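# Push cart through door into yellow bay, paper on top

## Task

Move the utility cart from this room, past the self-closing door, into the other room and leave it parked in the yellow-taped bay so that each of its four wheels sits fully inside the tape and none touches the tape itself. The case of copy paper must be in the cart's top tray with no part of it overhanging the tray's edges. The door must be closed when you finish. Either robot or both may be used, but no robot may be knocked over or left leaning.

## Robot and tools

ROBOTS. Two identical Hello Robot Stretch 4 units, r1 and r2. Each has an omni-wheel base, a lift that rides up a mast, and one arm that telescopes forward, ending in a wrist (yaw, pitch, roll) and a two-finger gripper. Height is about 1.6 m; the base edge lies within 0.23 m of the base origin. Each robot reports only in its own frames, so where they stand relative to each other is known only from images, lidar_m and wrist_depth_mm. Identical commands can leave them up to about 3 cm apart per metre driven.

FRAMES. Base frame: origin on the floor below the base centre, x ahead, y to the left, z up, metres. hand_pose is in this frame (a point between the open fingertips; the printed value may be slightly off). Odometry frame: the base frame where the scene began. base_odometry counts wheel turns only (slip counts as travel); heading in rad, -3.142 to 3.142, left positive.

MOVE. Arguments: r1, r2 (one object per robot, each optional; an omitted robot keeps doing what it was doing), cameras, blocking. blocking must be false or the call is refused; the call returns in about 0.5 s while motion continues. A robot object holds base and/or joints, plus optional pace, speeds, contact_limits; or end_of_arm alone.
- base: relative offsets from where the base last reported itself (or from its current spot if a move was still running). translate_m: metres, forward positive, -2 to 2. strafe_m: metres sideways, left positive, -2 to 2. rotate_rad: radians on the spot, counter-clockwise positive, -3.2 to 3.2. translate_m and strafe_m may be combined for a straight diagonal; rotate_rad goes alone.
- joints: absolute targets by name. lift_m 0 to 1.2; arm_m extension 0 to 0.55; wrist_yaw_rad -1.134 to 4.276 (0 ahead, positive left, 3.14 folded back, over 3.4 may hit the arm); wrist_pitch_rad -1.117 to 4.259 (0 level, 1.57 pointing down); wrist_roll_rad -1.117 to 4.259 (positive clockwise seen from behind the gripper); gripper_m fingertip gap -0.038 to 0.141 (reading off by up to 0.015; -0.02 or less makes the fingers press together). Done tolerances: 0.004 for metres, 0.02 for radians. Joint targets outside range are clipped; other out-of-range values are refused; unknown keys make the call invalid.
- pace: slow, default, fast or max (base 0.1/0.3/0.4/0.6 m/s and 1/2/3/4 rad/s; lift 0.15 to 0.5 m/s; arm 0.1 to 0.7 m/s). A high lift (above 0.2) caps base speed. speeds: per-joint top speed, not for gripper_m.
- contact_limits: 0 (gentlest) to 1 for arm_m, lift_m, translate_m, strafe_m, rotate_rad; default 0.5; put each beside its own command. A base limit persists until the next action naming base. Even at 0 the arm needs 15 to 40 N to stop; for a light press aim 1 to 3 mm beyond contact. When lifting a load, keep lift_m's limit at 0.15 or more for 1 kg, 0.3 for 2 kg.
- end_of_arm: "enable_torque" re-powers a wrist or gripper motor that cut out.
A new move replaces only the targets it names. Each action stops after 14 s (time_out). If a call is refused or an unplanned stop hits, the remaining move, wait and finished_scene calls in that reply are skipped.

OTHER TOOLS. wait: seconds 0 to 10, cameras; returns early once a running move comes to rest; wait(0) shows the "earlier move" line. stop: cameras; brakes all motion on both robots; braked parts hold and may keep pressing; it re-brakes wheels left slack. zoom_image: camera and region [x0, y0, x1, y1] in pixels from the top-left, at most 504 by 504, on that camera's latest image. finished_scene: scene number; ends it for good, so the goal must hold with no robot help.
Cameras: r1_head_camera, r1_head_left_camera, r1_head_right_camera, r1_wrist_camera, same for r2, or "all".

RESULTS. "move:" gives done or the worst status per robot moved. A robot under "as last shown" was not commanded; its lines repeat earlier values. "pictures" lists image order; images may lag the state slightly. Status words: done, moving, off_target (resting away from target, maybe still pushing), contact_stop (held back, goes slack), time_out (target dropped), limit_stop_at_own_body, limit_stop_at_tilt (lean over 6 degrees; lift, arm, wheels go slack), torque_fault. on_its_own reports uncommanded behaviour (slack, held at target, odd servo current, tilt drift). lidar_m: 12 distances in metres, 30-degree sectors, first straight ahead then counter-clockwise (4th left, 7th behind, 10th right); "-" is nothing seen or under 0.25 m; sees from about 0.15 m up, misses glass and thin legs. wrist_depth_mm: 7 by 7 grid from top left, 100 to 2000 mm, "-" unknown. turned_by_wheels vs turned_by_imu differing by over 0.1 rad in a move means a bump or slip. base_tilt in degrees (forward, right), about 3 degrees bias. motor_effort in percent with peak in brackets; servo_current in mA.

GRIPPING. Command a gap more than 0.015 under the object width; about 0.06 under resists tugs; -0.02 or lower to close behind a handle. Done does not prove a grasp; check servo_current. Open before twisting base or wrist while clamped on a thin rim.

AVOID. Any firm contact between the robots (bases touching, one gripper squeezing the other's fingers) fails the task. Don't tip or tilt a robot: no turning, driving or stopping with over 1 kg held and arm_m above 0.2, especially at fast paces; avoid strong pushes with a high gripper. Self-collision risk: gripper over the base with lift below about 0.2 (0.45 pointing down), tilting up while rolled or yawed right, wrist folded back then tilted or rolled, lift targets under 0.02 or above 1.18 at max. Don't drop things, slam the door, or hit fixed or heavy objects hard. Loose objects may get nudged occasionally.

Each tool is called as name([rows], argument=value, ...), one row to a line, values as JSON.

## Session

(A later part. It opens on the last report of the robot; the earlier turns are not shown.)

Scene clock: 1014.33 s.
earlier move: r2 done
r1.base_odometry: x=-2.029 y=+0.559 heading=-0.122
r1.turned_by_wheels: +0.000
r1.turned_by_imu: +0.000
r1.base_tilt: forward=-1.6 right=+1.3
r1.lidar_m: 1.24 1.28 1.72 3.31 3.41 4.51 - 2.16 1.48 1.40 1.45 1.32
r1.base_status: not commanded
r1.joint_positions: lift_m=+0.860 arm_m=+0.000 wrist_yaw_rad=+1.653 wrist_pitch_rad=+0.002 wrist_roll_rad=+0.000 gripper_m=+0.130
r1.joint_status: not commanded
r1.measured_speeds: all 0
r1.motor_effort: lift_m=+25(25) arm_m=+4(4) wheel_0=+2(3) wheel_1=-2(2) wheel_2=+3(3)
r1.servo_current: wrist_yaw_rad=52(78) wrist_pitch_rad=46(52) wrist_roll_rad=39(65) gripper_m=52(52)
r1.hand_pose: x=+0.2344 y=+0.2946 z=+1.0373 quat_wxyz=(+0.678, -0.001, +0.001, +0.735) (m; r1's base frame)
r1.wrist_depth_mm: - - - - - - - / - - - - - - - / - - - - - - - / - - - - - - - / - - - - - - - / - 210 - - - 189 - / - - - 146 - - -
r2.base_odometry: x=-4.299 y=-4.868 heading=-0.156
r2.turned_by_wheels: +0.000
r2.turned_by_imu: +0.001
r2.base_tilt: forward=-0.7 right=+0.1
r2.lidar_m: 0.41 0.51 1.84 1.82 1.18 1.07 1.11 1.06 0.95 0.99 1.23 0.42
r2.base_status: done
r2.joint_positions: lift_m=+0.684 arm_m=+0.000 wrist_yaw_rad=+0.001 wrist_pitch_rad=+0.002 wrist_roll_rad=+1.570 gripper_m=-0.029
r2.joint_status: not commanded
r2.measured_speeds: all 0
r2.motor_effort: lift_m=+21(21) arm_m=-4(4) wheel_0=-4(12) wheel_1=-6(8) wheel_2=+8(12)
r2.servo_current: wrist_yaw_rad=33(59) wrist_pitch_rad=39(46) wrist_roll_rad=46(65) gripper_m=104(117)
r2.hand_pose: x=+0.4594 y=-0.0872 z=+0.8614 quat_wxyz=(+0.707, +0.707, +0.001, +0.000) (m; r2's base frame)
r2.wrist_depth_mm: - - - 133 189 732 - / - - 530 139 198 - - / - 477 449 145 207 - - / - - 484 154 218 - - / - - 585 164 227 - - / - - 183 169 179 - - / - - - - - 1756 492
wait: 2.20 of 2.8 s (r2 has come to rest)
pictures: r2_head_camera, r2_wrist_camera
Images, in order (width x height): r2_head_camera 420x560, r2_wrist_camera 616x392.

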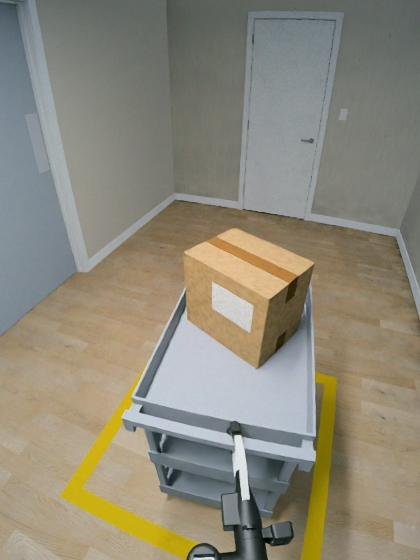

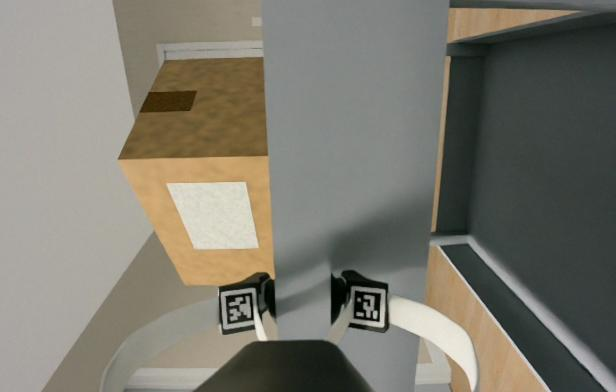

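move(blocking=false, r2={"joints":{"gripper_m":0.1}})

wait(seconds=2.5)

move(blocking=false, r2={"base":{"translate_m":-0.25},"pace":"slow"})

wait(seconds=4)

move(blocking=false, r2={"base":{"strafe_m":0.8,"translate_m":0.3},"joints":{"wrist_yaw_rad":3.05}})

wait(seconds=2)

wait(seconds=2.5)

move(blocking=false, r2={"base":{"rotate_rad":-0.85}})

wait(seconds=2, cameras=["r2_head_camera"])

zoom_image(camera="r2_head_camera", region=[60, 180, 380, 500])

Scene clock: 1023.73 s.
move: r2 moving
r1: as last shown
r1.lidar_m: 1.22 1.28 1.72 3.30 3.41 4.52 - 2.14 1.49 1.40 1.43 1.31
r1.motor_effort: lift_m=+24(25) arm_m=+4(4) wheel_0=+2(3) wheel_1=-2(2) wheel_2=+3(3)
r1.servo_current: wrist_yaw_rad=39(72) wrist_pitch_rad=39(52) wrist_roll_rad=65(72) gripper_m=46(46)
r1.wrist_depth_mm: - - - - - - - / - - - - - - - / - - - - - - - / - - - - - - - / - - - - - - - / - 210 - - - 189 - / - - - 147 - - -
r2.base_odometry: x=-4.299 y=-4.868 heading=-0.156
r2.turned_by_wheels: +0.000
r2.turned_by_imu: +0.000
r2.base_tilt: forward=-0.7 right=+0.1
r2.lidar_m: 0.41 0.48 1.82 1.79 1.19 1.09 1.09 1.05 0.96 0.99 1.25 0.41
r2.base_status: not commanded
r2.joint_positions: lift_m=+0.684 arm_m=+0.000 wrist_yaw_rad=+0.001 wrist_pitch_rad=+0.002 wrist_roll_rad=+1.570 gripper_m=-0.003
r2.joint_status: gripper_m moving
r2.measured_speeds: translate_m=+0.000 strafe_m=+0.000 rotate_rad=-0.001 lift_m=+0.000 arm_m=+0.000 wrist_yaw_rad=+0.000 wrist_pitch_rad=+0.005 wrist_roll_rad=+0.000
r2.motor_effort: lift_m=+21(21) arm_m=-4(4) wheel_0=-3(4) wheel_1=-6(7) wheel_2=+7(8)
r2.servo_current: wrist_yaw_rad=39(65) wrist_pitch_rad=33(46) wrist_roll_rad=52(59) gripper_m=65(117)
r2.hand_pose: x=+0.4594 y=-0.0872 z=+0.8614 quat_wxyz=(+0.707, +0.707, +0.001, +0.000) (m; r2's base frame)
r2.wrist_depth_mm: - - - 134 189 1366 - / - - 535 140 198 768 - / - 488 452 146 208 - - / - - 480 154 218 - - / - - 580 164 227 - - / - - 190 169 182 - - / - - - - - 1756 496
pictures: none

Scene clock: 1025.23 s.
earlier move: r2 done
r1.base_odometry: x=-2.029 y=+0.559 heading=-0.122
r1.turned_by_wheels: +0.000
r1.turned_by_imu: +0.000
r1.base_tilt: forward=-1.6 right=+1.3
r1.lidar_m: 1.22 1.30 1.71 3.31 3.42 4.49 - 2.12 1.49 1.40 1.45 1.31
r1.base_status: not commanded
r1.joint_positions: lift_m=+0.860 arm_m=+0.000 wrist_yaw_rad=+1.653 wrist_pitch_rad=+0.002 wrist_roll_rad=+0.000 gripper_m=+0.130
r1.joint_status: not commanded
r1.measured_speeds: all 0
r1.motor_effort: lift_m=+25(25) arm_m=+4(4) wheel_0=+2(3) wheel_1=-2(2) wheel_2=+3(3)
r1.servo_current: wrist_yaw_rad=46(72) wrist_pitch_rad=52(52) wrist_roll_rad=39(72) gripper_m=46(52)
r1.hand_pose: x=+0.2344 y=+0.2946 z=+1.0373 quat_wxyz=(+0.678, -0.001, +0.001, +0.735) (m; r1's base frame)
r1.wrist_depth_mm: - - - - - - - / - - - - - - - / - - - - - - - / - - - - - - - / - - - - - - - / - 211 - - - 189 - / - - - 147 - - -
r2.base_odometry: x=-4.299 y=-4.868 heading=-0.156
r2.turned_by_wheels: +0.000
r2.turned_by_imu: +0.000
r2.base_tilt: forward=-0.7 right=+0.0
r2.lidar_m: 0.44 0.49 1.82 1.82 1.18 1.09 1.12 1.05 0.97 0.99 1.21 0.42
r2.base_status: not commanded
r2.joint_positions: lift_m=+0.684 arm_m=+0.000 wrist_yaw_rad=-0.001 wrist_pitch_rad=+0.003 wrist_roll_rad=+1.570 gripper_m=+0.100
r2.joint_status: all done
r2.measured_speeds: all 0
r2.motor_effort: lift_m=+19(21) arm_m=-4(4) wheel_0=-3(4) wheel_1=-5(7) wheel_2=+3(8)
r2.servo_current: wrist_yaw_rad=52(65) wrist_pitch_rad=39(46) wrist_roll_rad=46(59) gripper_m=46(117)
r2.hand_pose: x=+0.4593 y=-0.0876 z=+0.8613 quat_wxyz=(+0.707, +0.707, +0.001, -0.001) (m; r2's base frame)
r2.wrist_depth_mm: - - - 151 206 1537 - / - - 564 157 213 759 - / - - 469 164 222 - - / - - 492 229 231 842 - / - - 569 180 238 - - / - - 193 185 193 - - / - - - - - 1756 500
wait: 1.50 of 2.5 s (r2 has come to rest)
pictures: none

Scene clock: 1025.73 s.
move: r2 moving
r1: as last shown
r1.lidar_m: 1.24 1.28 1.73 3.31 3.39 4.51 - 2.14 1.46 1.40 1.40 1.33
r1.servo_current: wrist_yaw_rad=39(65) wrist_pitch_rad=46(52) wrist_roll_rad=65(65) gripper_m=46(46)
r1.wrist_depth_mm: - - - - - - - / - - - - - - - / - - - - - - - / - - - - - - - / - - - - - - - / - 210 - - - 189 - / - - - 147 - - -
r2.base_odometry: x=-4.311 y=-4.866 heading=-0.156
r2.turned_by_wheels: +0.000
r2.turned_by_imu: +0.000
r2.base_tilt: forward=-0.6 right=+0.1
r2.lidar_m: 0.44 0.49 1.83 1.76 1.17 1.07 1.10 1.08 0.97 0.98 1.24 0.42
r2.base_status: translate_m moving
r2.joint_positions: lift_m=+0.684 arm_m=+0.000 wrist_yaw_rad=-0.001 wrist_pitch_rad=+0.003 wrist_roll_rad=+1.570 gripper_m=+0.100
r2.joint_status: not commanded
r2.measured_speeds: translate_m=-0.050 strafe_m=+0.000 rotate_rad=+0.000 lift_m=+0.000 arm_m=+0.000 wrist_yaw_rad=+0.000 wrist_pitch_rad=+0.000 wrist_roll_rad=+0.000
r2.motor_effort: lift_m=+19(19) arm_m=-4(4) wheel_0=-10(10) wheel_1=-6(8) wheel_2=+9(10)
r2.servo_current: wrist_yaw_rad=52(52) wrist_pitch_rad=46(46) wrist_roll_rad=46(52) gripper_m=46(59)
r2.hand_pose: x=+0.4593 y=-0.0876 z=+0.8613 quat_wxyz=(+0.707, +0.707, +0.001, -0.001) (m; r2's base frame)
r2.wrist_depth_mm: - - - 160 214 661 - / - - 574 167 223 - - / - - 484 176 233 842 - / - - 504 181 242 866 - / - - 574 191 252 - - / - - 193 197 194 - - / - - - - - 1756 508
pictures: none

Scene clock: 1029.00 s.
earlier move: r2 done
r1.base_odometry: x=-2.029 y=+0.559 heading=-0.122
r1.turned_by_wheels: +0.000
r1.turned_by_imu: +0.000
r1.base_tilt: forward=-1.6 right=+1.3
r1.lidar_m: 1.23 1.27 1.72 3.28 3.40 4.47 - 2.14 1.50 1.40 1.43 1.32
r1.base_status: not commanded
r1.joint_positions: lift_m=+0.860 arm_m=+0.000 wrist_yaw_rad=+1.653 wrist_pitch_rad=+0.002 wrist_roll_rad=+0.000 gripper_m=+0.130
r1.joint_status: not commanded
r1.measured_speeds: all 0
r1.motor_effort: lift_m=+25(25) arm_m=+4(4) wheel_0=+2(3) wheel_1=-2(2) wheel_2=+3(3)
r1.servo_current: wrist_yaw_rad=46(72) wrist_pitch_rad=33(52) wrist_roll_rad=46(65) gripper_m=33(52)
r1.hand_pose: x=+0.2344 y=+0.2946 z=+1.0373 quat_wxyz=(+0.678, -0.001, +0.001, +0.735) (m; r1's base frame)
r1.wrist_depth_mm: - - - - - - - / - - - - - - - / - - - - - - - / - - - - - - - / - - - - - - - / - 211 - - - 189 - / - - - 146 - - -
r2.base_odometry: x=-4.546 y=-4.829 heading=-0.156
r2.turned_by_wheels: +0.000
r2.turned_by_imu: +0.000
r2.base_tilt: forward=-0.7 right=+0.1
r2.lidar_m: 0.65 2.10 1.94 1.44 0.94 0.84 0.88 0.93 0.84 0.88 1.12 0.65
r2.base_status: done
r2.joint_positions: lift_m=+0.684 arm_m=+0.000 wrist_yaw_rad=-0.001 wrist_pitch_rad=+0.003 wrist_roll_rad=+1.570 gripper_m=+0.100
r2.joint_status: not commanded
r2.measured_speeds: all 0
r2.motor_effort: lift_m=+19(19) arm_m=-4(4) wheel_0=-4(10) wheel_1=-3(8) wheel_2=+5(11)
r2.servo_current: wrist_yaw_rad=46(59) wrist_pitch_rad=39(52) wrist_roll_rad=46(65) gripper_m=46(59)
r2.hand_pose: x=+0.4593 y=-0.0876 z=+0.8613 quat_wxyz=(+0.707, +0.707, +0.001, -0.001) (m; r2's base frame)
r2.wrist_depth_mm: - - - - - 1661 1160 / - - - - - 1661 452 / - - 778 462 - - 462 / - - 759 480 - - 477 / - - 891 504 1025 - 504 / - - 193 521 192 - 530 / - - - - - - 554
wait: 3.27 of 4 s (r2 has come to rest)
pictures: none

Scene clock: 1029.50 s.
move: r2 moving
r1: as last shown
r1.lidar_m: 1.24 1.29 1.75 3.31 3.39 4.50 - 2.14 1.47 1.41 1.45 1.33
r1.servo_current: wrist_yaw_rad=52(52) wrist_pitch_rad=46(46) wrist_roll_rad=46(59) gripper_m=39(46)
r1.wrist_depth_mm: - - - - - - - / - - - - - - - / - - - - - - - / - - - - - - - / - - - - - - - / - 210 - - - 189 - / - - - 146 - - -
r2.base_odometry: x=-4.531 y=-4.802 heading=-0.156
r2.turned_by_wheels: +0.000
r2.turned_by_imu: +0.000
r2.base_tilt: forward=-0.7 right=+0.1
r2.lidar_m: 0.63 2.09 1.90 1.43 0.95 0.85 0.89 0.99 0.89 0.92 1.18 0.64
r2.base_status: translate_m moving; strafe_m moving
r2.joint_positions: lift_m=+0.684 arm_m=+0.000 wrist_yaw_rad=+0.562 wrist_pitch_rad=+0.003 wrist_roll_rad=+1.570 gripper_m=+0.100
r2.joint_status: wrist_yaw_rad moving
r2.measured_speeds: translate_m=+0.045 strafe_m=+0.116 rotate_rad=+0.001 lift_m=+0.000 arm_m=+0.000 wrist_yaw_rad=+1.740 wrist_pitch_rad=+0.000 wrist_roll_rad=+0.000
r2.motor_effort: lift_m=+19(19) arm_m=-4(4) wheel_0=-6(9) wheel_1=+11(12) wheel_2=-6(8)
r2.servo_current: wrist_yaw_rad=85(130) wrist_pitch_rad=46(46) wrist_roll_rad=46(52) gripper_m=52(59)
r2.hand_pose: x=+0.4615 y=+0.0798 z=+0.8613 quat_wxyz=(+0.680, +0.679, +0.197, +0.195) (m; r2's base frame)
r2.wrist_depth_mm: - - 715 397 866 - - / - - - 439 - - 455 / - - - 504 535 539 504 / - - - - - 1756 1182 / - - - - - 1756 1229 / 1983 - 189 - 187 1499 1182 / - - - - - - 1229
pictures: none

Scene clock: 1031.50 s.
earlier move: r2 moving
r1.base_odometry: x=-2.029 y=+0.559 heading=-0.122
r1.turned_by_wheels: +0.000
r1.turned_by_imu: +0.000
r1.base_tilt: forward=-1.6 right=+1.3
r1.lidar_m: 1.25 1.27 1.71 3.30 3.40 4.50 - 2.16 1.48 1.40 1.46 1.32
r1.base_status: not commanded
r1.joint_positions: lift_m=+0.860 arm_m=+0.000 wrist_yaw_rad=+1.653 wrist_pitch_rad=+0.002 wrist_roll_rad=+0.000 gripper_m=+0.130
r1.joint_status: not commanded
r1.measured_speeds: all 0
r1.motor_effort: lift_m=+25(25) arm_m=+4(4) wheel_0=+3(3) wheel_1=-2(2) wheel_2=+3(3)
r1.servo_current: wrist_yaw_rad=46(72) wrist_pitch_rad=46(52) wrist_roll_rad=59(65) gripper_m=39(46)
r1.hand_pose: x=+0.2344 y=+0.2946 z=+1.0373 quat_wxyz=(+0.678, -0.001, +0.001, +0.735) (m; r1's base frame)
r1.wrist_depth_mm: - - - - - - - / - - - - - - - / - - - - - - - / - - - - - - - / - - - - - - - / - 210 - - - 189 - / - - - 146 - - -
r2.base_odometry: x=-4.264 y=-4.330 heading=-0.157
r2.turned_by_wheels: +0.000
r2.turned_by_imu: +0.001
r2.base_tilt: forward=-0.7 right=+0.1
r2.lidar_m: 2.38 1.48 1.35 1.37 0.91 0.82 0.85 1.10 1.45 1.45 0.71 0.63
r2.base_status: translate_m moving; strafe_m moving
r2.joint_positions: lift_m=+0.684 arm_m=+0.000 wrist_yaw_rad=+3.047 wrist_pitch_rad=+0.003 wrist_roll_rad=+1.570 gripper_m=+0.100
r2.joint_status: all done
r2.measured_speeds: translate_m=+0.105 strafe_m=+0.281 rotate_rad=-0.002 lift_m=+0.000 arm_m=+0.000 wrist_yaw_rad=+0.000 wrist_pitch_rad=+0.000 wrist_roll_rad=+0.000
r2.motor_effort: lift_m=+19(19) arm_m=-3(4) wheel_0=-7(12) wheel_1=+7(13) wheel_2=-6(8)
r2.servo_current: wrist_yaw_rad=52(130) wrist_pitch_rad=39(46) wrist_roll_rad=52(59) gripper_m=59(59)
r2.hand_pose: x=-0.1079 y=+0.1142 z=+0.8613 quat_wxyz=(+0.034, +0.032, +0.706, +0.707) (m; r2's base frame)
r2.wrist_depth_mm: - - - - - - - / - - - - - - - / - - - - - - - / - - - - - - - / - - - - - - 1025 / - - 187 - 185 - 1078 / - - 259 - - - 1098
wait: 2.00 s; no rest
pictures: none

Scene clock: 1033.33 s.
earlier move: r2 done
r1.base_odometry: x=-2.029 y=+0.559 heading=-0.122
r1.turned_by_wheels: +0.000
r1.turned_by_imu: +0.000
r1.base_tilt: forward=-1.5 right=+1.2
r1.lidar_m: 1.25 1.29 1.71 3.30 3.39 4.50 - 2.12 1.47 1.41 1.42 1.29
r1.base_status: not commanded
r1.joint_positions: lift_m=+0.860 arm_m=+0.000 wrist_yaw_rad=+1.653 wrist_pitch_rad=+0.002 wrist_roll_rad=+0.000 gripper_m=+0.130
r1.joint_status: not commanded
r1.measured_speeds: all 0
r1.motor_effort: lift_m=+24(25) arm_m=+4(4) wheel_0=+2(3) wheel_1=-2(2) wheel_2=+3(3)
r1.servo_current: wrist_yaw_rad=52(78) wrist_pitch_rad=39(52) wrist_roll_rad=46(65) gripper_m=46(52)
r1.hand_pose: x=+0.2344 y=+0.2946 z=+1.0373 quat_wxyz=(+0.678, -0.001, +0.001, +0.735) (m; r1's base frame)
r1.wrist_depth_mm: - - - - - - - / - - - - - - - / - - - - - - - / - - - - - - - / - - - - - - - / - 210 - - - 189 - / - - - 147 - - -
r2.base_odometry: x=-4.125 y=-4.086 heading=-0.157
r2.turned_by_wheels: +0.000
r2.turned_by_imu: +0.001
r2.base_tilt: forward=-0.6 right=+0.1
r2.lidar_m: 1.90 1.15 1.08 1.11 0.90 0.81 0.84 1.08 1.71 1.75 0.75 0.95
r2.base_status: done
r2.joint_positions: lift_m=+0.684 arm_m=+0.000 wrist_yaw_rad=+3.047 wrist_pitch_rad=+0.003 wrist_roll_rad=+1.570 gripper_m=+0.100
r2.joint_status: all done
r2.measured_speeds: all 0
r2.motor_effort: lift_m=+19(19) arm_m=-4(4) wheel_0=-2(12) wheel_1=+0(13) wheel_2=-5(8)
r2.servo_current: wrist_yaw_rad=52(130) wrist_pitch_rad=39(46) wrist_roll_rad=46(59) gripper_m=52(59)
r2.hand_pose: x=-0.1079 y=+0.1142 z=+0.8613 quat_wxyz=(+0.034, +0.032, +0.706, +0.707) (m; r2's base frame)
r2.wrist_depth_mm: - - - - - - - / - - - - - - - / - - - - - - - / - - - - - - - / - - - - - - - / - - 188 - 185 - 1060 / - - 265 - - - 1098
wait: 1.83 of 2.5 s (r2 has come to rest)
pictures: none

Scene clock: 1033.83 s.
move: r2 moving
r1: as last shown
r1.base_tilt: forward=-1.6 right=+1.3
r1.lidar_m: 1.23 1.28 1.73 3.29 3.38 4.51 - 2.14 1.49 1.39 1.45 1.33
r1.motor_effort: lift_m=+25(25) arm_m=+4(4) wheel_0=+2(3) wheel_1=-2(2) wheel_2=+3(3)
r1.servo_current: wrist_yaw_rad=52(59) wrist_pitch_rad=39(46) wrist_roll_rad=33(59) gripper_m=46(52)
r1.wrist_depth_mm: - - - - - - - / - - - - - - - / - - - - - - - / - - - - - - - / - - - - - - - / - 211 - - - 189 - / - - - 146 - - -
r2.base_odometry: x=-4.125 y=-4.086 heading=-0.408
r2.turned_by_wheels: -0.251
r2.turned_by_imu: -0.244
r2.base_tilt: forward=-0.7 right=+0.0
r2.lidar_m: 2.72 1.36 1.08 1.06 1.05 0.84 0.82 0.90 1.42 1.72 0.84 0.77
r2.base_status: rotate_rad moving
r2.joint_positions: lift_m=+0.684 arm_m=+0.000 wrist_yaw_rad=+3.047 wrist_pitch_rad=+0.003 wrist_roll_rad=+1.570 gripper_m=+0.100
r2.joint_status: not commanded
r2.measured_speeds: translate_m=-0.001 strafe_m=-0.001 rotate_rad=-0.975 lift_m=+0.000 arm_m=+0.000 wrist_yaw_rad=+0.000 wrist_pitch_rad=+0.000 wrist_roll_rad=+0.000
r2.motor_effort: lift_m=+19(19) arm_m=-4(4) wheel_0=+8(11) wheel_1=+10(10) wheel_2=+10(11)
r2.servo_current: wrist_yaw_rad=59(59) wrist_pitch_rad=39(46) wrist_roll_rad=46(65) gripper_m=46(59)
r2.hand_pose: x=-0.1079 y=+0.1142 z=+0.8613 quat_wxyz=(+0.034, +0.032, +0.706, +0.707) (m; r2's base frame)
r2.wrist_depth_mm: - - - - - - - / - - - - - - - / - - - - - - - / - - - - - - - / - - - - - - - / - - 188 - 183 - - / - - 264 - - - -
pictures: none

Scene clock: 1034.93 s.
earlier move: r2 done
r1.base_odometry: x=-2.029 y=+0.559 heading=-0.122
r1.turned_by_wheels: +0.000
r1.turned_by_imu: +0.000
r1.base_tilt: forward=-1.6 right=+1.3
r1.lidar_m: 1.23 1.30 1.72 3.31 3.40 4.51 - 2.14 1.48 1.41 1.45 1.32
r1.base_status: not commanded
r1.joint_positions: lift_m=+0.860 arm_m=+0.000 wrist_yaw_rad=+1.653 wrist_pitch_rad=+0.002 wrist_roll_rad=+0.000 gripper_m=+0.130
r1.joint_status: not commanded
r1.measured_speeds: all 0
r1.motor_effort: lift_m=+25(25) arm_m=+4(4) wheel_0=+2(3) wheel_1=-2(2) wheel_2=+3(3)
r1.servo_current: wrist_yaw_rad=72(72) wrist_pitch_rad=46(52) wrist_roll_rad=39(59) gripper_m=39(52)
r1.hand_pose: x=+0.2344 y=+0.2946 z=+1.0373 quat_wxyz=(+0.678, -0.001, +0.001, +0.735) (m; r1's base frame)
r1.wrist_depth_mm: - - - - - - - / - - - - - - - / - - - - - - - / - - - - - - - / - - - - - - - / - 210 - - - 189 - / - - - 146 - - -
r2.base_odometry: x=-4.125 y=-4.086 heading=-1.006
r2.turned_by_wheels: -0.598
r2.turned_by_imu: -0.582
r2.base_tilt: forward=-0.7 right=+0.1
r2.lidar_m: 0.75 3.28 1.45 1.11 1.08 1.12 0.85 0.82 0.90 1.30 1.71 0.87
r2.base_status: done
r2.joint_positions: lift_m=+0.684 arm_m=+0.000 wrist_yaw_rad=+3.047 wrist_pitch_rad=+0.003 wrist_roll_rad=+1.570 gripper_m=+0.100
r2.joint_status: not commanded
r2.measured_speeds: all 0
r2.motor_effort: lift_m=+19(19) arm_m=-4(4) wheel_0=+4(11) wheel_1=+2(10) wheel_2=+5(11)
r2.servo_current: wrist_yaw_rad=52(65) wrist_pitch_rad=46(52) wrist_roll_rad=39(65) gripper_m=46(59)
r2.hand_pose: x=-0.1079 y=+0.1142 z=+0.8613 quat_wxyz=(+0.034, +0.032, +0.706, +0.707) (m; r2's base frame)
r2.wrist_depth_mm: - - - - - - - / - - - - - - 1205 / - - - - - - 1182 / - - - - - - 1118 / - - - - - - 1060 / - - 189 - 185 - - / - - 265 - - - -
wait: 1.10 of 2 s (r2 has come to rest)
pictures: r2_head_camera
Images, in order (width x height): r2_head_camera 420x560.

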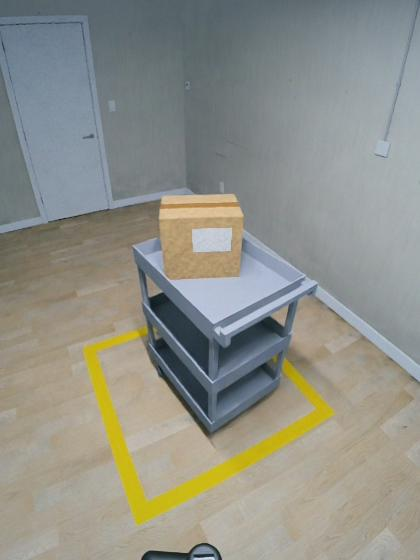

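Scaled by 1.575 from the camera's 420x560 image, which has a finer 1200x1600 frame.

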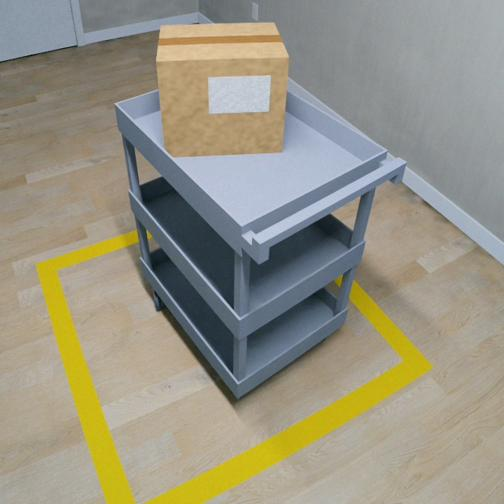

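move(blocking=false, r2={"base":{"strafe_m":0.45},"pace":"fast"})

wait(seconds=2.5)

move(blocking=false, r2={"base":{"translate_m":1.0,"strafe_m":0.45}})

wait(seconds=5)

move(blocking=false, r2={"base":{"rotate_rad":-1.6}})

wait(seconds=2.5, cameras=["r2_head_camera"])

zoom_image(camera="r2_head_camera", region=[30, 150, 400, 520])

Scene clock: 1053.30 s.
move: r2 moving
r1: as last shown
r1.lidar_m: 1.23 1.29 1.71 3.31 3.41 4.50 - 2.15 1.51 1.39 1.44 1.29
r1.motor_effort: lift_m=+25(25) arm_m=+4(4) wheel_0=+3(3) wheel_1=-2(2) wheel_2=+3(3)
r1.servo_current: wrist_yaw_rad=46(65) wrist_pitch_rad=46(52) wrist_roll_rad=59(59) gripper_m=39(52)
r1.wrist_depth_mm: - - - - - - - / - - - - - - - / - - - - - - - / - - - - - - - / - - - - - - - / - 211 - - - 189 - / - - - 146 - - -
r2.base_odometry: x=-4.078 y=-4.056 heading=-1.006
r2.turned_by_wheels: +0.000
r2.turned_by_imu: +0.001
r2.base_tilt: forward=-0.6 right=+0.1
r2.lidar_m: 0.75 3.14 1.38 1.05 1.01 1.09 0.87 0.83 0.90 1.34 1.76 0.80
r2.base_status: strafe_m moving
r2.joint_positions: lift_m=+0.684 arm_m=+0.000 wrist_yaw_rad=+3.047 wrist_pitch_rad=+0.003 wrist_roll_rad=+1.570 gripper_m=+0.100
r2.joint_status: not commanded
r2.measured_speeds: translate_m=-0.001 strafe_m=+0.212 rotate_rad=+0.004 lift_m=+0.000 arm_m=+0.000 wrist_yaw_rad=+0.000 wrist_pitch_rad=+0.000 wrist_roll_rad=+0.000
r2.motor_effort: lift_m=+19(19) arm_m=-4(4) wheel_0=-8(15) wheel_1=+12(14) wheel_2=-1(4)
r2.servo_current: wrist_yaw_rad=59(59) wrist_pitch_rad=39(46) wrist_roll_rad=26(59) gripper_m=52(52)
r2.hand_pose: x=-0.1079 y=+0.1142 z=+0.8613 quat_wxyz=(+0.034, +0.032, +0.706, +0.707) (m; r2's base frame)
r2.wrist_depth_mm: - - - - - - - / - - - - - - 1118 / - - - - - - 1205 / - - - - - - 1160 / - - - - - - 1078 / - - 188 - 185 - - / - - 258 - - - -
pictures: none

Scene clock: 1055.13 s.
earlier move: r2 done
r1.base_odometry: x=-2.029 y=+0.559 heading=-0.122
r1.turned_by_wheels: +0.000
r1.turned_by_imu: +0.000
r1.base_tilt: forward=-1.6 right=+1.3
r1.lidar_m: 1.24 1.29 1.70 3.30 3.39 4.48 - 2.16 1.50 1.39 1.41 1.31
r1.base_status: not commanded
r1.joint_positions: lift_m=+0.860 arm_m=+0.000 wrist_yaw_rad=+1.653 wrist_pitch_rad=+0.002 wrist_roll_rad=+0.000 gripper_m=+0.130
r1.joint_status: not commanded
r1.measured_speeds: all 0
r1.motor_effort: lift_m=+25(25) arm_m=+4(4) wheel_0=+2(3) wheel_1=-2(2) wheel_2=+3(3)
r1.servo_current: wrist_yaw_rad=33(65) wrist_pitch_rad=39(52) wrist_roll_rad=46(65) gripper_m=39(52)
r1.hand_pose: x=+0.2344 y=+0.2946 z=+1.0373 quat_wxyz=(+0.678, -0.001, +0.001, +0.735) (m; r1's base frame)
r1.wrist_depth_mm: - - - - - - - / - - - - - - - / - - - - - - - / - - - - - - - / - - - - - - - / - 210 - - - 189 - / - - - 147 - - -
r2.base_odometry: x=-3.745 y=-3.845 heading=-1.006
r2.turned_by_wheels: +0.000
r2.turned_by_imu: +0.000
r2.base_tilt: forward=-0.7 right=+0.1
r2.lidar_m: 1.16 2.01 0.89 0.69 0.67 0.71 1.05 1.01 1.10 1.62 2.13 0.92
r2.base_status: done
r2.joint_positions: lift_m=+0.684 arm_m=+0.000 wrist_yaw_rad=+3.047 wrist_pitch_rad=+0.003 wrist_roll_rad=+1.570 gripper_m=+0.100
r2.joint_status: not commanded
r2.measured_speeds: all 0
r2.motor_effort: lift_m=+19(19) arm_m=-4(4) wheel_0=+0(15) wheel_1=-2(15) wheel_2=+0(4)
r2.servo_current: wrist_yaw_rad=46(59) wrist_pitch_rad=39(46) wrist_roll_rad=59(59) gripper_m=52(59)
r2.hand_pose: x=-0.1079 y=+0.1142 z=+0.8613 quat_wxyz=(+0.034, +0.032, +0.706, +0.707) (m; r2's base frame)
r2.wrist_depth_mm: - - - - - - - / - - - - - - - / - - - - - - - / - - - - - - 1160 / - - - - - - 1182 / - - 188 - 185 - 1182 / - - 264 - - - 1060
wait: 1.83 of 2.5 s (r2 has come to rest)
pictures: none

Scene clock: 1055.63 s.
move: r2 moving
r1: as last shown
r1.lidar_m: 1.24 1.28 1.72 3.31 3.40 4.52 - 2.13 1.49 1.38 1.43 1.32
r1.servo_current: wrist_yaw_rad=33(65) wrist_pitch_rad=39(46) wrist_roll_rad=52(78) gripper_m=39(46)
r1.wrist_depth_mm: - - - - - - - / - - - - - - - / - - - - - - - / - - - - - - - / - - - - - - - / - 211 - - - 188 - / - - - 147 - - -
r2.base_odometry: x=-3.716 y=-3.864 heading=-1.006
r2.turned_by_wheels: +0.000
r2.turned_by_imu: +0.000
r2.base_tilt: forward=-0.7 right=+0.1
r2.lidar_m: 1.15 2.07 0.92 0.68 0.65 0.74 1.07 1.03 1.12 1.66 2.12 0.91
r2.base_status: translate_m moving; strafe_m moving
r2.joint_positions: lift_m=+0.684 arm_m=+0.000 wrist_yaw_rad=+3.047 wrist_pitch_rad=+0.003 wrist_roll_rad=+1.570 gripper_m=+0.100
r2.joint_status: not commanded
r2.measured_speeds: translate_m=+0.120 strafe_m=+0.054 rotate_rad=-0.002 lift_m=+0.000 arm_m=+0.000 wrist_yaw_rad=+0.000 wrist_pitch_rad=+0.000 wrist_roll_rad=+0.000
r2.motor_effort: lift_m=+19(19) arm_m=-4(4) wheel_0=+3(8) wheel_1=+9(10) wheel_2=-11(12)
r2.servo_current: wrist_yaw_rad=39(59) wrist_pitch_rad=33(46) wrist_roll_rad=52(59) gripper_m=46(59)
r2.hand_pose: x=-0.1080 y=+0.1142 z=+0.8613 quat_wxyz=(+0.034, +0.032, +0.706, +0.707) (m; r2's base frame)
r2.wrist_depth_mm: - - - - - - - / - - - - - - - / - - - - - - - / - - - - - - 1138 / - - - - - - 1182 / - - 189 - 185 - 1160 / - - 258 - - - 1098
pictures: none

Scene clock: 1060.17 s.
earlier move: r2 done
r1.base_odometry: x=-2.029 y=+0.559 heading=-0.122
r1.turned_by_wheels: +0.000
r1.turned_by_imu: +0.000
r1.base_tilt: forward=-1.6 right=+1.3
r1.lidar_m: 1.23 1.28 1.71 3.31 3.42 4.50 - 2.15 1.49 1.37 1.45 1.31
r1.base_status: not commanded
r1.joint_positions: lift_m=+0.860 arm_m=+0.000 wrist_yaw_rad=+1.653 wrist_pitch_rad=+0.002 wrist_roll_rad=+0.000 gripper_m=+0.130
r1.joint_status: not commanded
r1.measured_speeds: all 0
r1.motor_effort: lift_m=+25(25) arm_m=+4(4) wheel_0=+2(3) wheel_1=-2(2) wheel_2=+3(3)
r1.servo_current: wrist_yaw_rad=52(65) wrist_pitch_rad=46(52) wrist_roll_rad=46(78) gripper_m=46(52)
r1.hand_pose: x=+0.2344 y=+0.2946 z=+1.0373 quat_wxyz=(+0.678, -0.001, +0.001, +0.735) (m; r1's base frame)
r1.wrist_depth_mm: - - - - - - - / - - - - - - - / - - - - - - - / - - - - - - - / - - - - - - - / - 210 - - - 188 - / - - - 146 - - -
r2.base_odometry: x=-2.829 y=-4.448 heading=-1.006
r2.turned_by_wheels: +0.000
r2.turned_by_imu: +0.002
r2.base_tilt: forward=-0.7 right=+0.1
r2.lidar_m: 2.68 2.10 1.03 0.81 0.75 0.72 1.10 2.09 2.23 0.71 0.68 2.26
r2.base_status: done
r2.joint_positions: lift_m=+0.684 arm_m=+0.000 wrist_yaw_rad=+3.047 wrist_pitch_rad=+0.003 wrist_roll_rad=+1.570 gripper_m=+0.100
r2.joint_status: not commanded
r2.measured_speeds: all 0
r2.motor_effort: lift_m=+19(19) arm_m=-4(4) wheel_0=+4(10) wheel_1=+2(12) wheel_2=-4(13)
r2.servo_current: wrist_yaw_rad=46(65) wrist_pitch_rad=39(52) wrist_roll_rad=52(78) gripper_m=52(65)
r2.hand_pose: x=-0.1080 y=+0.1142 z=+0.8613 quat_wxyz=(+0.034, +0.032, +0.706, +0.707) (m; r2's base frame)
r2.wrist_depth_mm: - - - - - - - / - - - - - - - / - - - - - - - / - - - - - - 1118 / - - - - - 1537 1229 / - - 193 - 193 1499 1205 / - - 272 - - 1863 1229
wait: 4.53 of 5 s (r2 has come to rest)
pictures: none

Scene clock: 1060.67 s.
move: r2 moving
r1: as last shown
r1.base_tilt: forward=-1.6 right=+1.2
r1.lidar_m: 1.24 1.28 1.71 3.31 3.40 4.49 - 2.15 1.49 1.39 1.46 1.32
r1.servo_current: wrist_yaw_rad=59(59) wrist_pitch_rad=39(46) wrist_roll_rad=52(52) gripper_m=39(52)
r1.wrist_depth_mm: - - - - - - - / - - - - - - - / - - - - - - - / - - - - - - - / - - - - - - - / - 210 - - - 189 - / - - - 147 - - -
r2.base_odometry: x=-2.829 y=-4.448 heading=-1.257
r2.turned_by_wheels: -0.252
r2.turned_by_imu: -0.244
r2.base_tilt: forward=-0.7 right=+0.1
r2.lidar_m: 2.62 2.63 1.24 0.88 0.76 0.72 0.88 1.76 2.12 0.82 0.66 2.11
r2.base_status: rotate_rad moving
r2.joint_positions: lift_m=+0.684 arm_m=+0.000 wrist_yaw_rad=+3.047 wrist_pitch_rad=+0.003 wrist_roll_rad=+1.570 gripper_m=+0.100
r2.joint_status: not commanded
r2.measured_speeds: translate_m=+0.000 strafe_m=+0.000 rotate_rad=-0.978 lift_m=+0.000 arm_m=+0.000 wrist_yaw_rad=+0.000 wrist_pitch_rad=+0.000 wrist_roll_rad=+0.000
r2.motor_effort: lift_m=+19(19) arm_m=-4(4) wheel_0=+7(10) wheel_1=+9(10) wheel_2=+10(11)
r2.servo_current: wrist_yaw_rad=46(52) wrist_pitch_rad=46(46) wrist_roll_rad=46(59) gripper_m=52(59)
r2.hand_pose: x=-0.1080 y=+0.1142 z=+0.8613 quat_wxyz=(+0.034, +0.032, +0.706, +0.707) (m; r2's base frame)
r2.wrist_depth_mm: - - - - - - - / - - - - - - - / - - - - - - - / - - - - - - - / - - - - - - 1160 / - - 189 - 185 - 1205 / - 287 263 - - 1808 1182
pictures: none

Scene clock: 1062.27 s.
earlier move: r2 done
r1.base_odometry: x=-2.029 y=+0.559 heading=-0.122
r1.turned_by_wheels: +0.000
r1.turned_by_imu: +0.000
r1.base_tilt: forward=-1.6 right=+1.3
r1.lidar_m: 1.24 1.26 1.70 3.31 3.41 4.47 - 2.14 1.49 1.39 1.47 1.32
r1.base_status: not commanded
r1.joint_positions: lift_m=+0.860 arm_m=+0.000 wrist_yaw_rad=+1.653 wrist_pitch_rad=+0.002 wrist_roll_rad=+0.000 gripper_m=+0.130
r1.joint_status: not commanded
r1.measured_speeds: all 0
r1.motor_effort: lift_m=+25(25) arm_m=+3(4) wheel_0=+2(3) wheel_1=-2(2) wheel_2=+3(3)
r1.servo_current: wrist_yaw_rad=52(78) wrist_pitch_rad=39(52) wrist_roll_rad=46(72) gripper_m=39(52)
r1.hand_pose: x=+0.2344 y=+0.2946 z=+1.0373 quat_wxyz=(+0.678, -0.001, +0.001, +0.735) (m; r1's base frame)
r1.wrist_depth_mm: - - - - - - - / - - - - - - - / - - - - - - - / - - - - - - - / - - - - - - - / - 211 - - - 188 - / - - - 146 - - -
r2.base_odometry: x=-2.829 y=-4.448 heading=-2.605
r2.turned_by_wheels: -1.347
r2.turned_by_imu: -1.311
r2.base_tilt: forward=-0.7 right=+0.0
r2.lidar_m: 0.73 0.67 2.25 2.66 2.21 1.04 0.80 0.78 0.72 1.09 2.11 2.24
r2.base_status: done
r2.joint_positions: lift_m=+0.684 arm_m=+0.000 wrist_yaw_rad=+3.047 wrist_pitch_rad=+0.003 wrist_roll_rad=+1.570 gripper_m=+0.100
r2.joint_status: not commanded
r2.measured_speeds: all 0
r2.motor_effort: lift_m=+19(19) arm_m=-4(4) wheel_0=+5(10) wheel_1=+2(13) wheel_2=+5(11)
r2.servo_current: wrist_yaw_rad=33(59) wrist_pitch_rad=39(46) wrist_roll_rad=52(72) gripper_m=52(59)
r2.hand_pose: x=-0.1079 y=+0.1142 z=+0.8613 quat_wxyz=(+0.034, +0.032, +0.706, +0.707) (m; r2's base frame)
r2.wrist_depth_mm: - - - - - - 1182 / - - - - - - 1118 / - - - - - - 1118 / - - 1118 - - - - / - - - - - - - / - - 189 - 185 - - / - - 263 - - - -
wait: 1.60 of 2.5 s (r2 has come to rest)
pictures: r2_head_camera
Images, in order (width x height): r2_head_camera 420x560.

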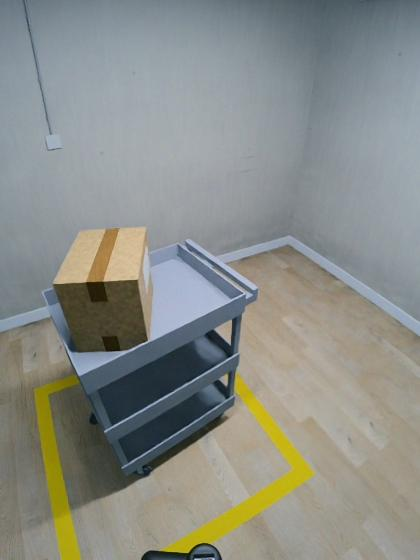

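Scaled by 1.362 from the camera's 420x560 image, which has a finer 1200x1600 frame.

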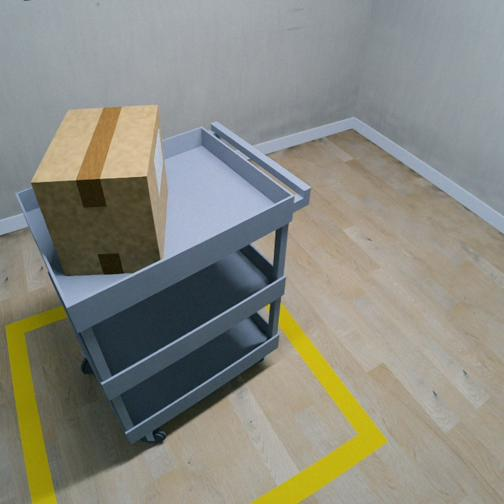

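finished_scene(scene=1)

The scene is finished: the task was done.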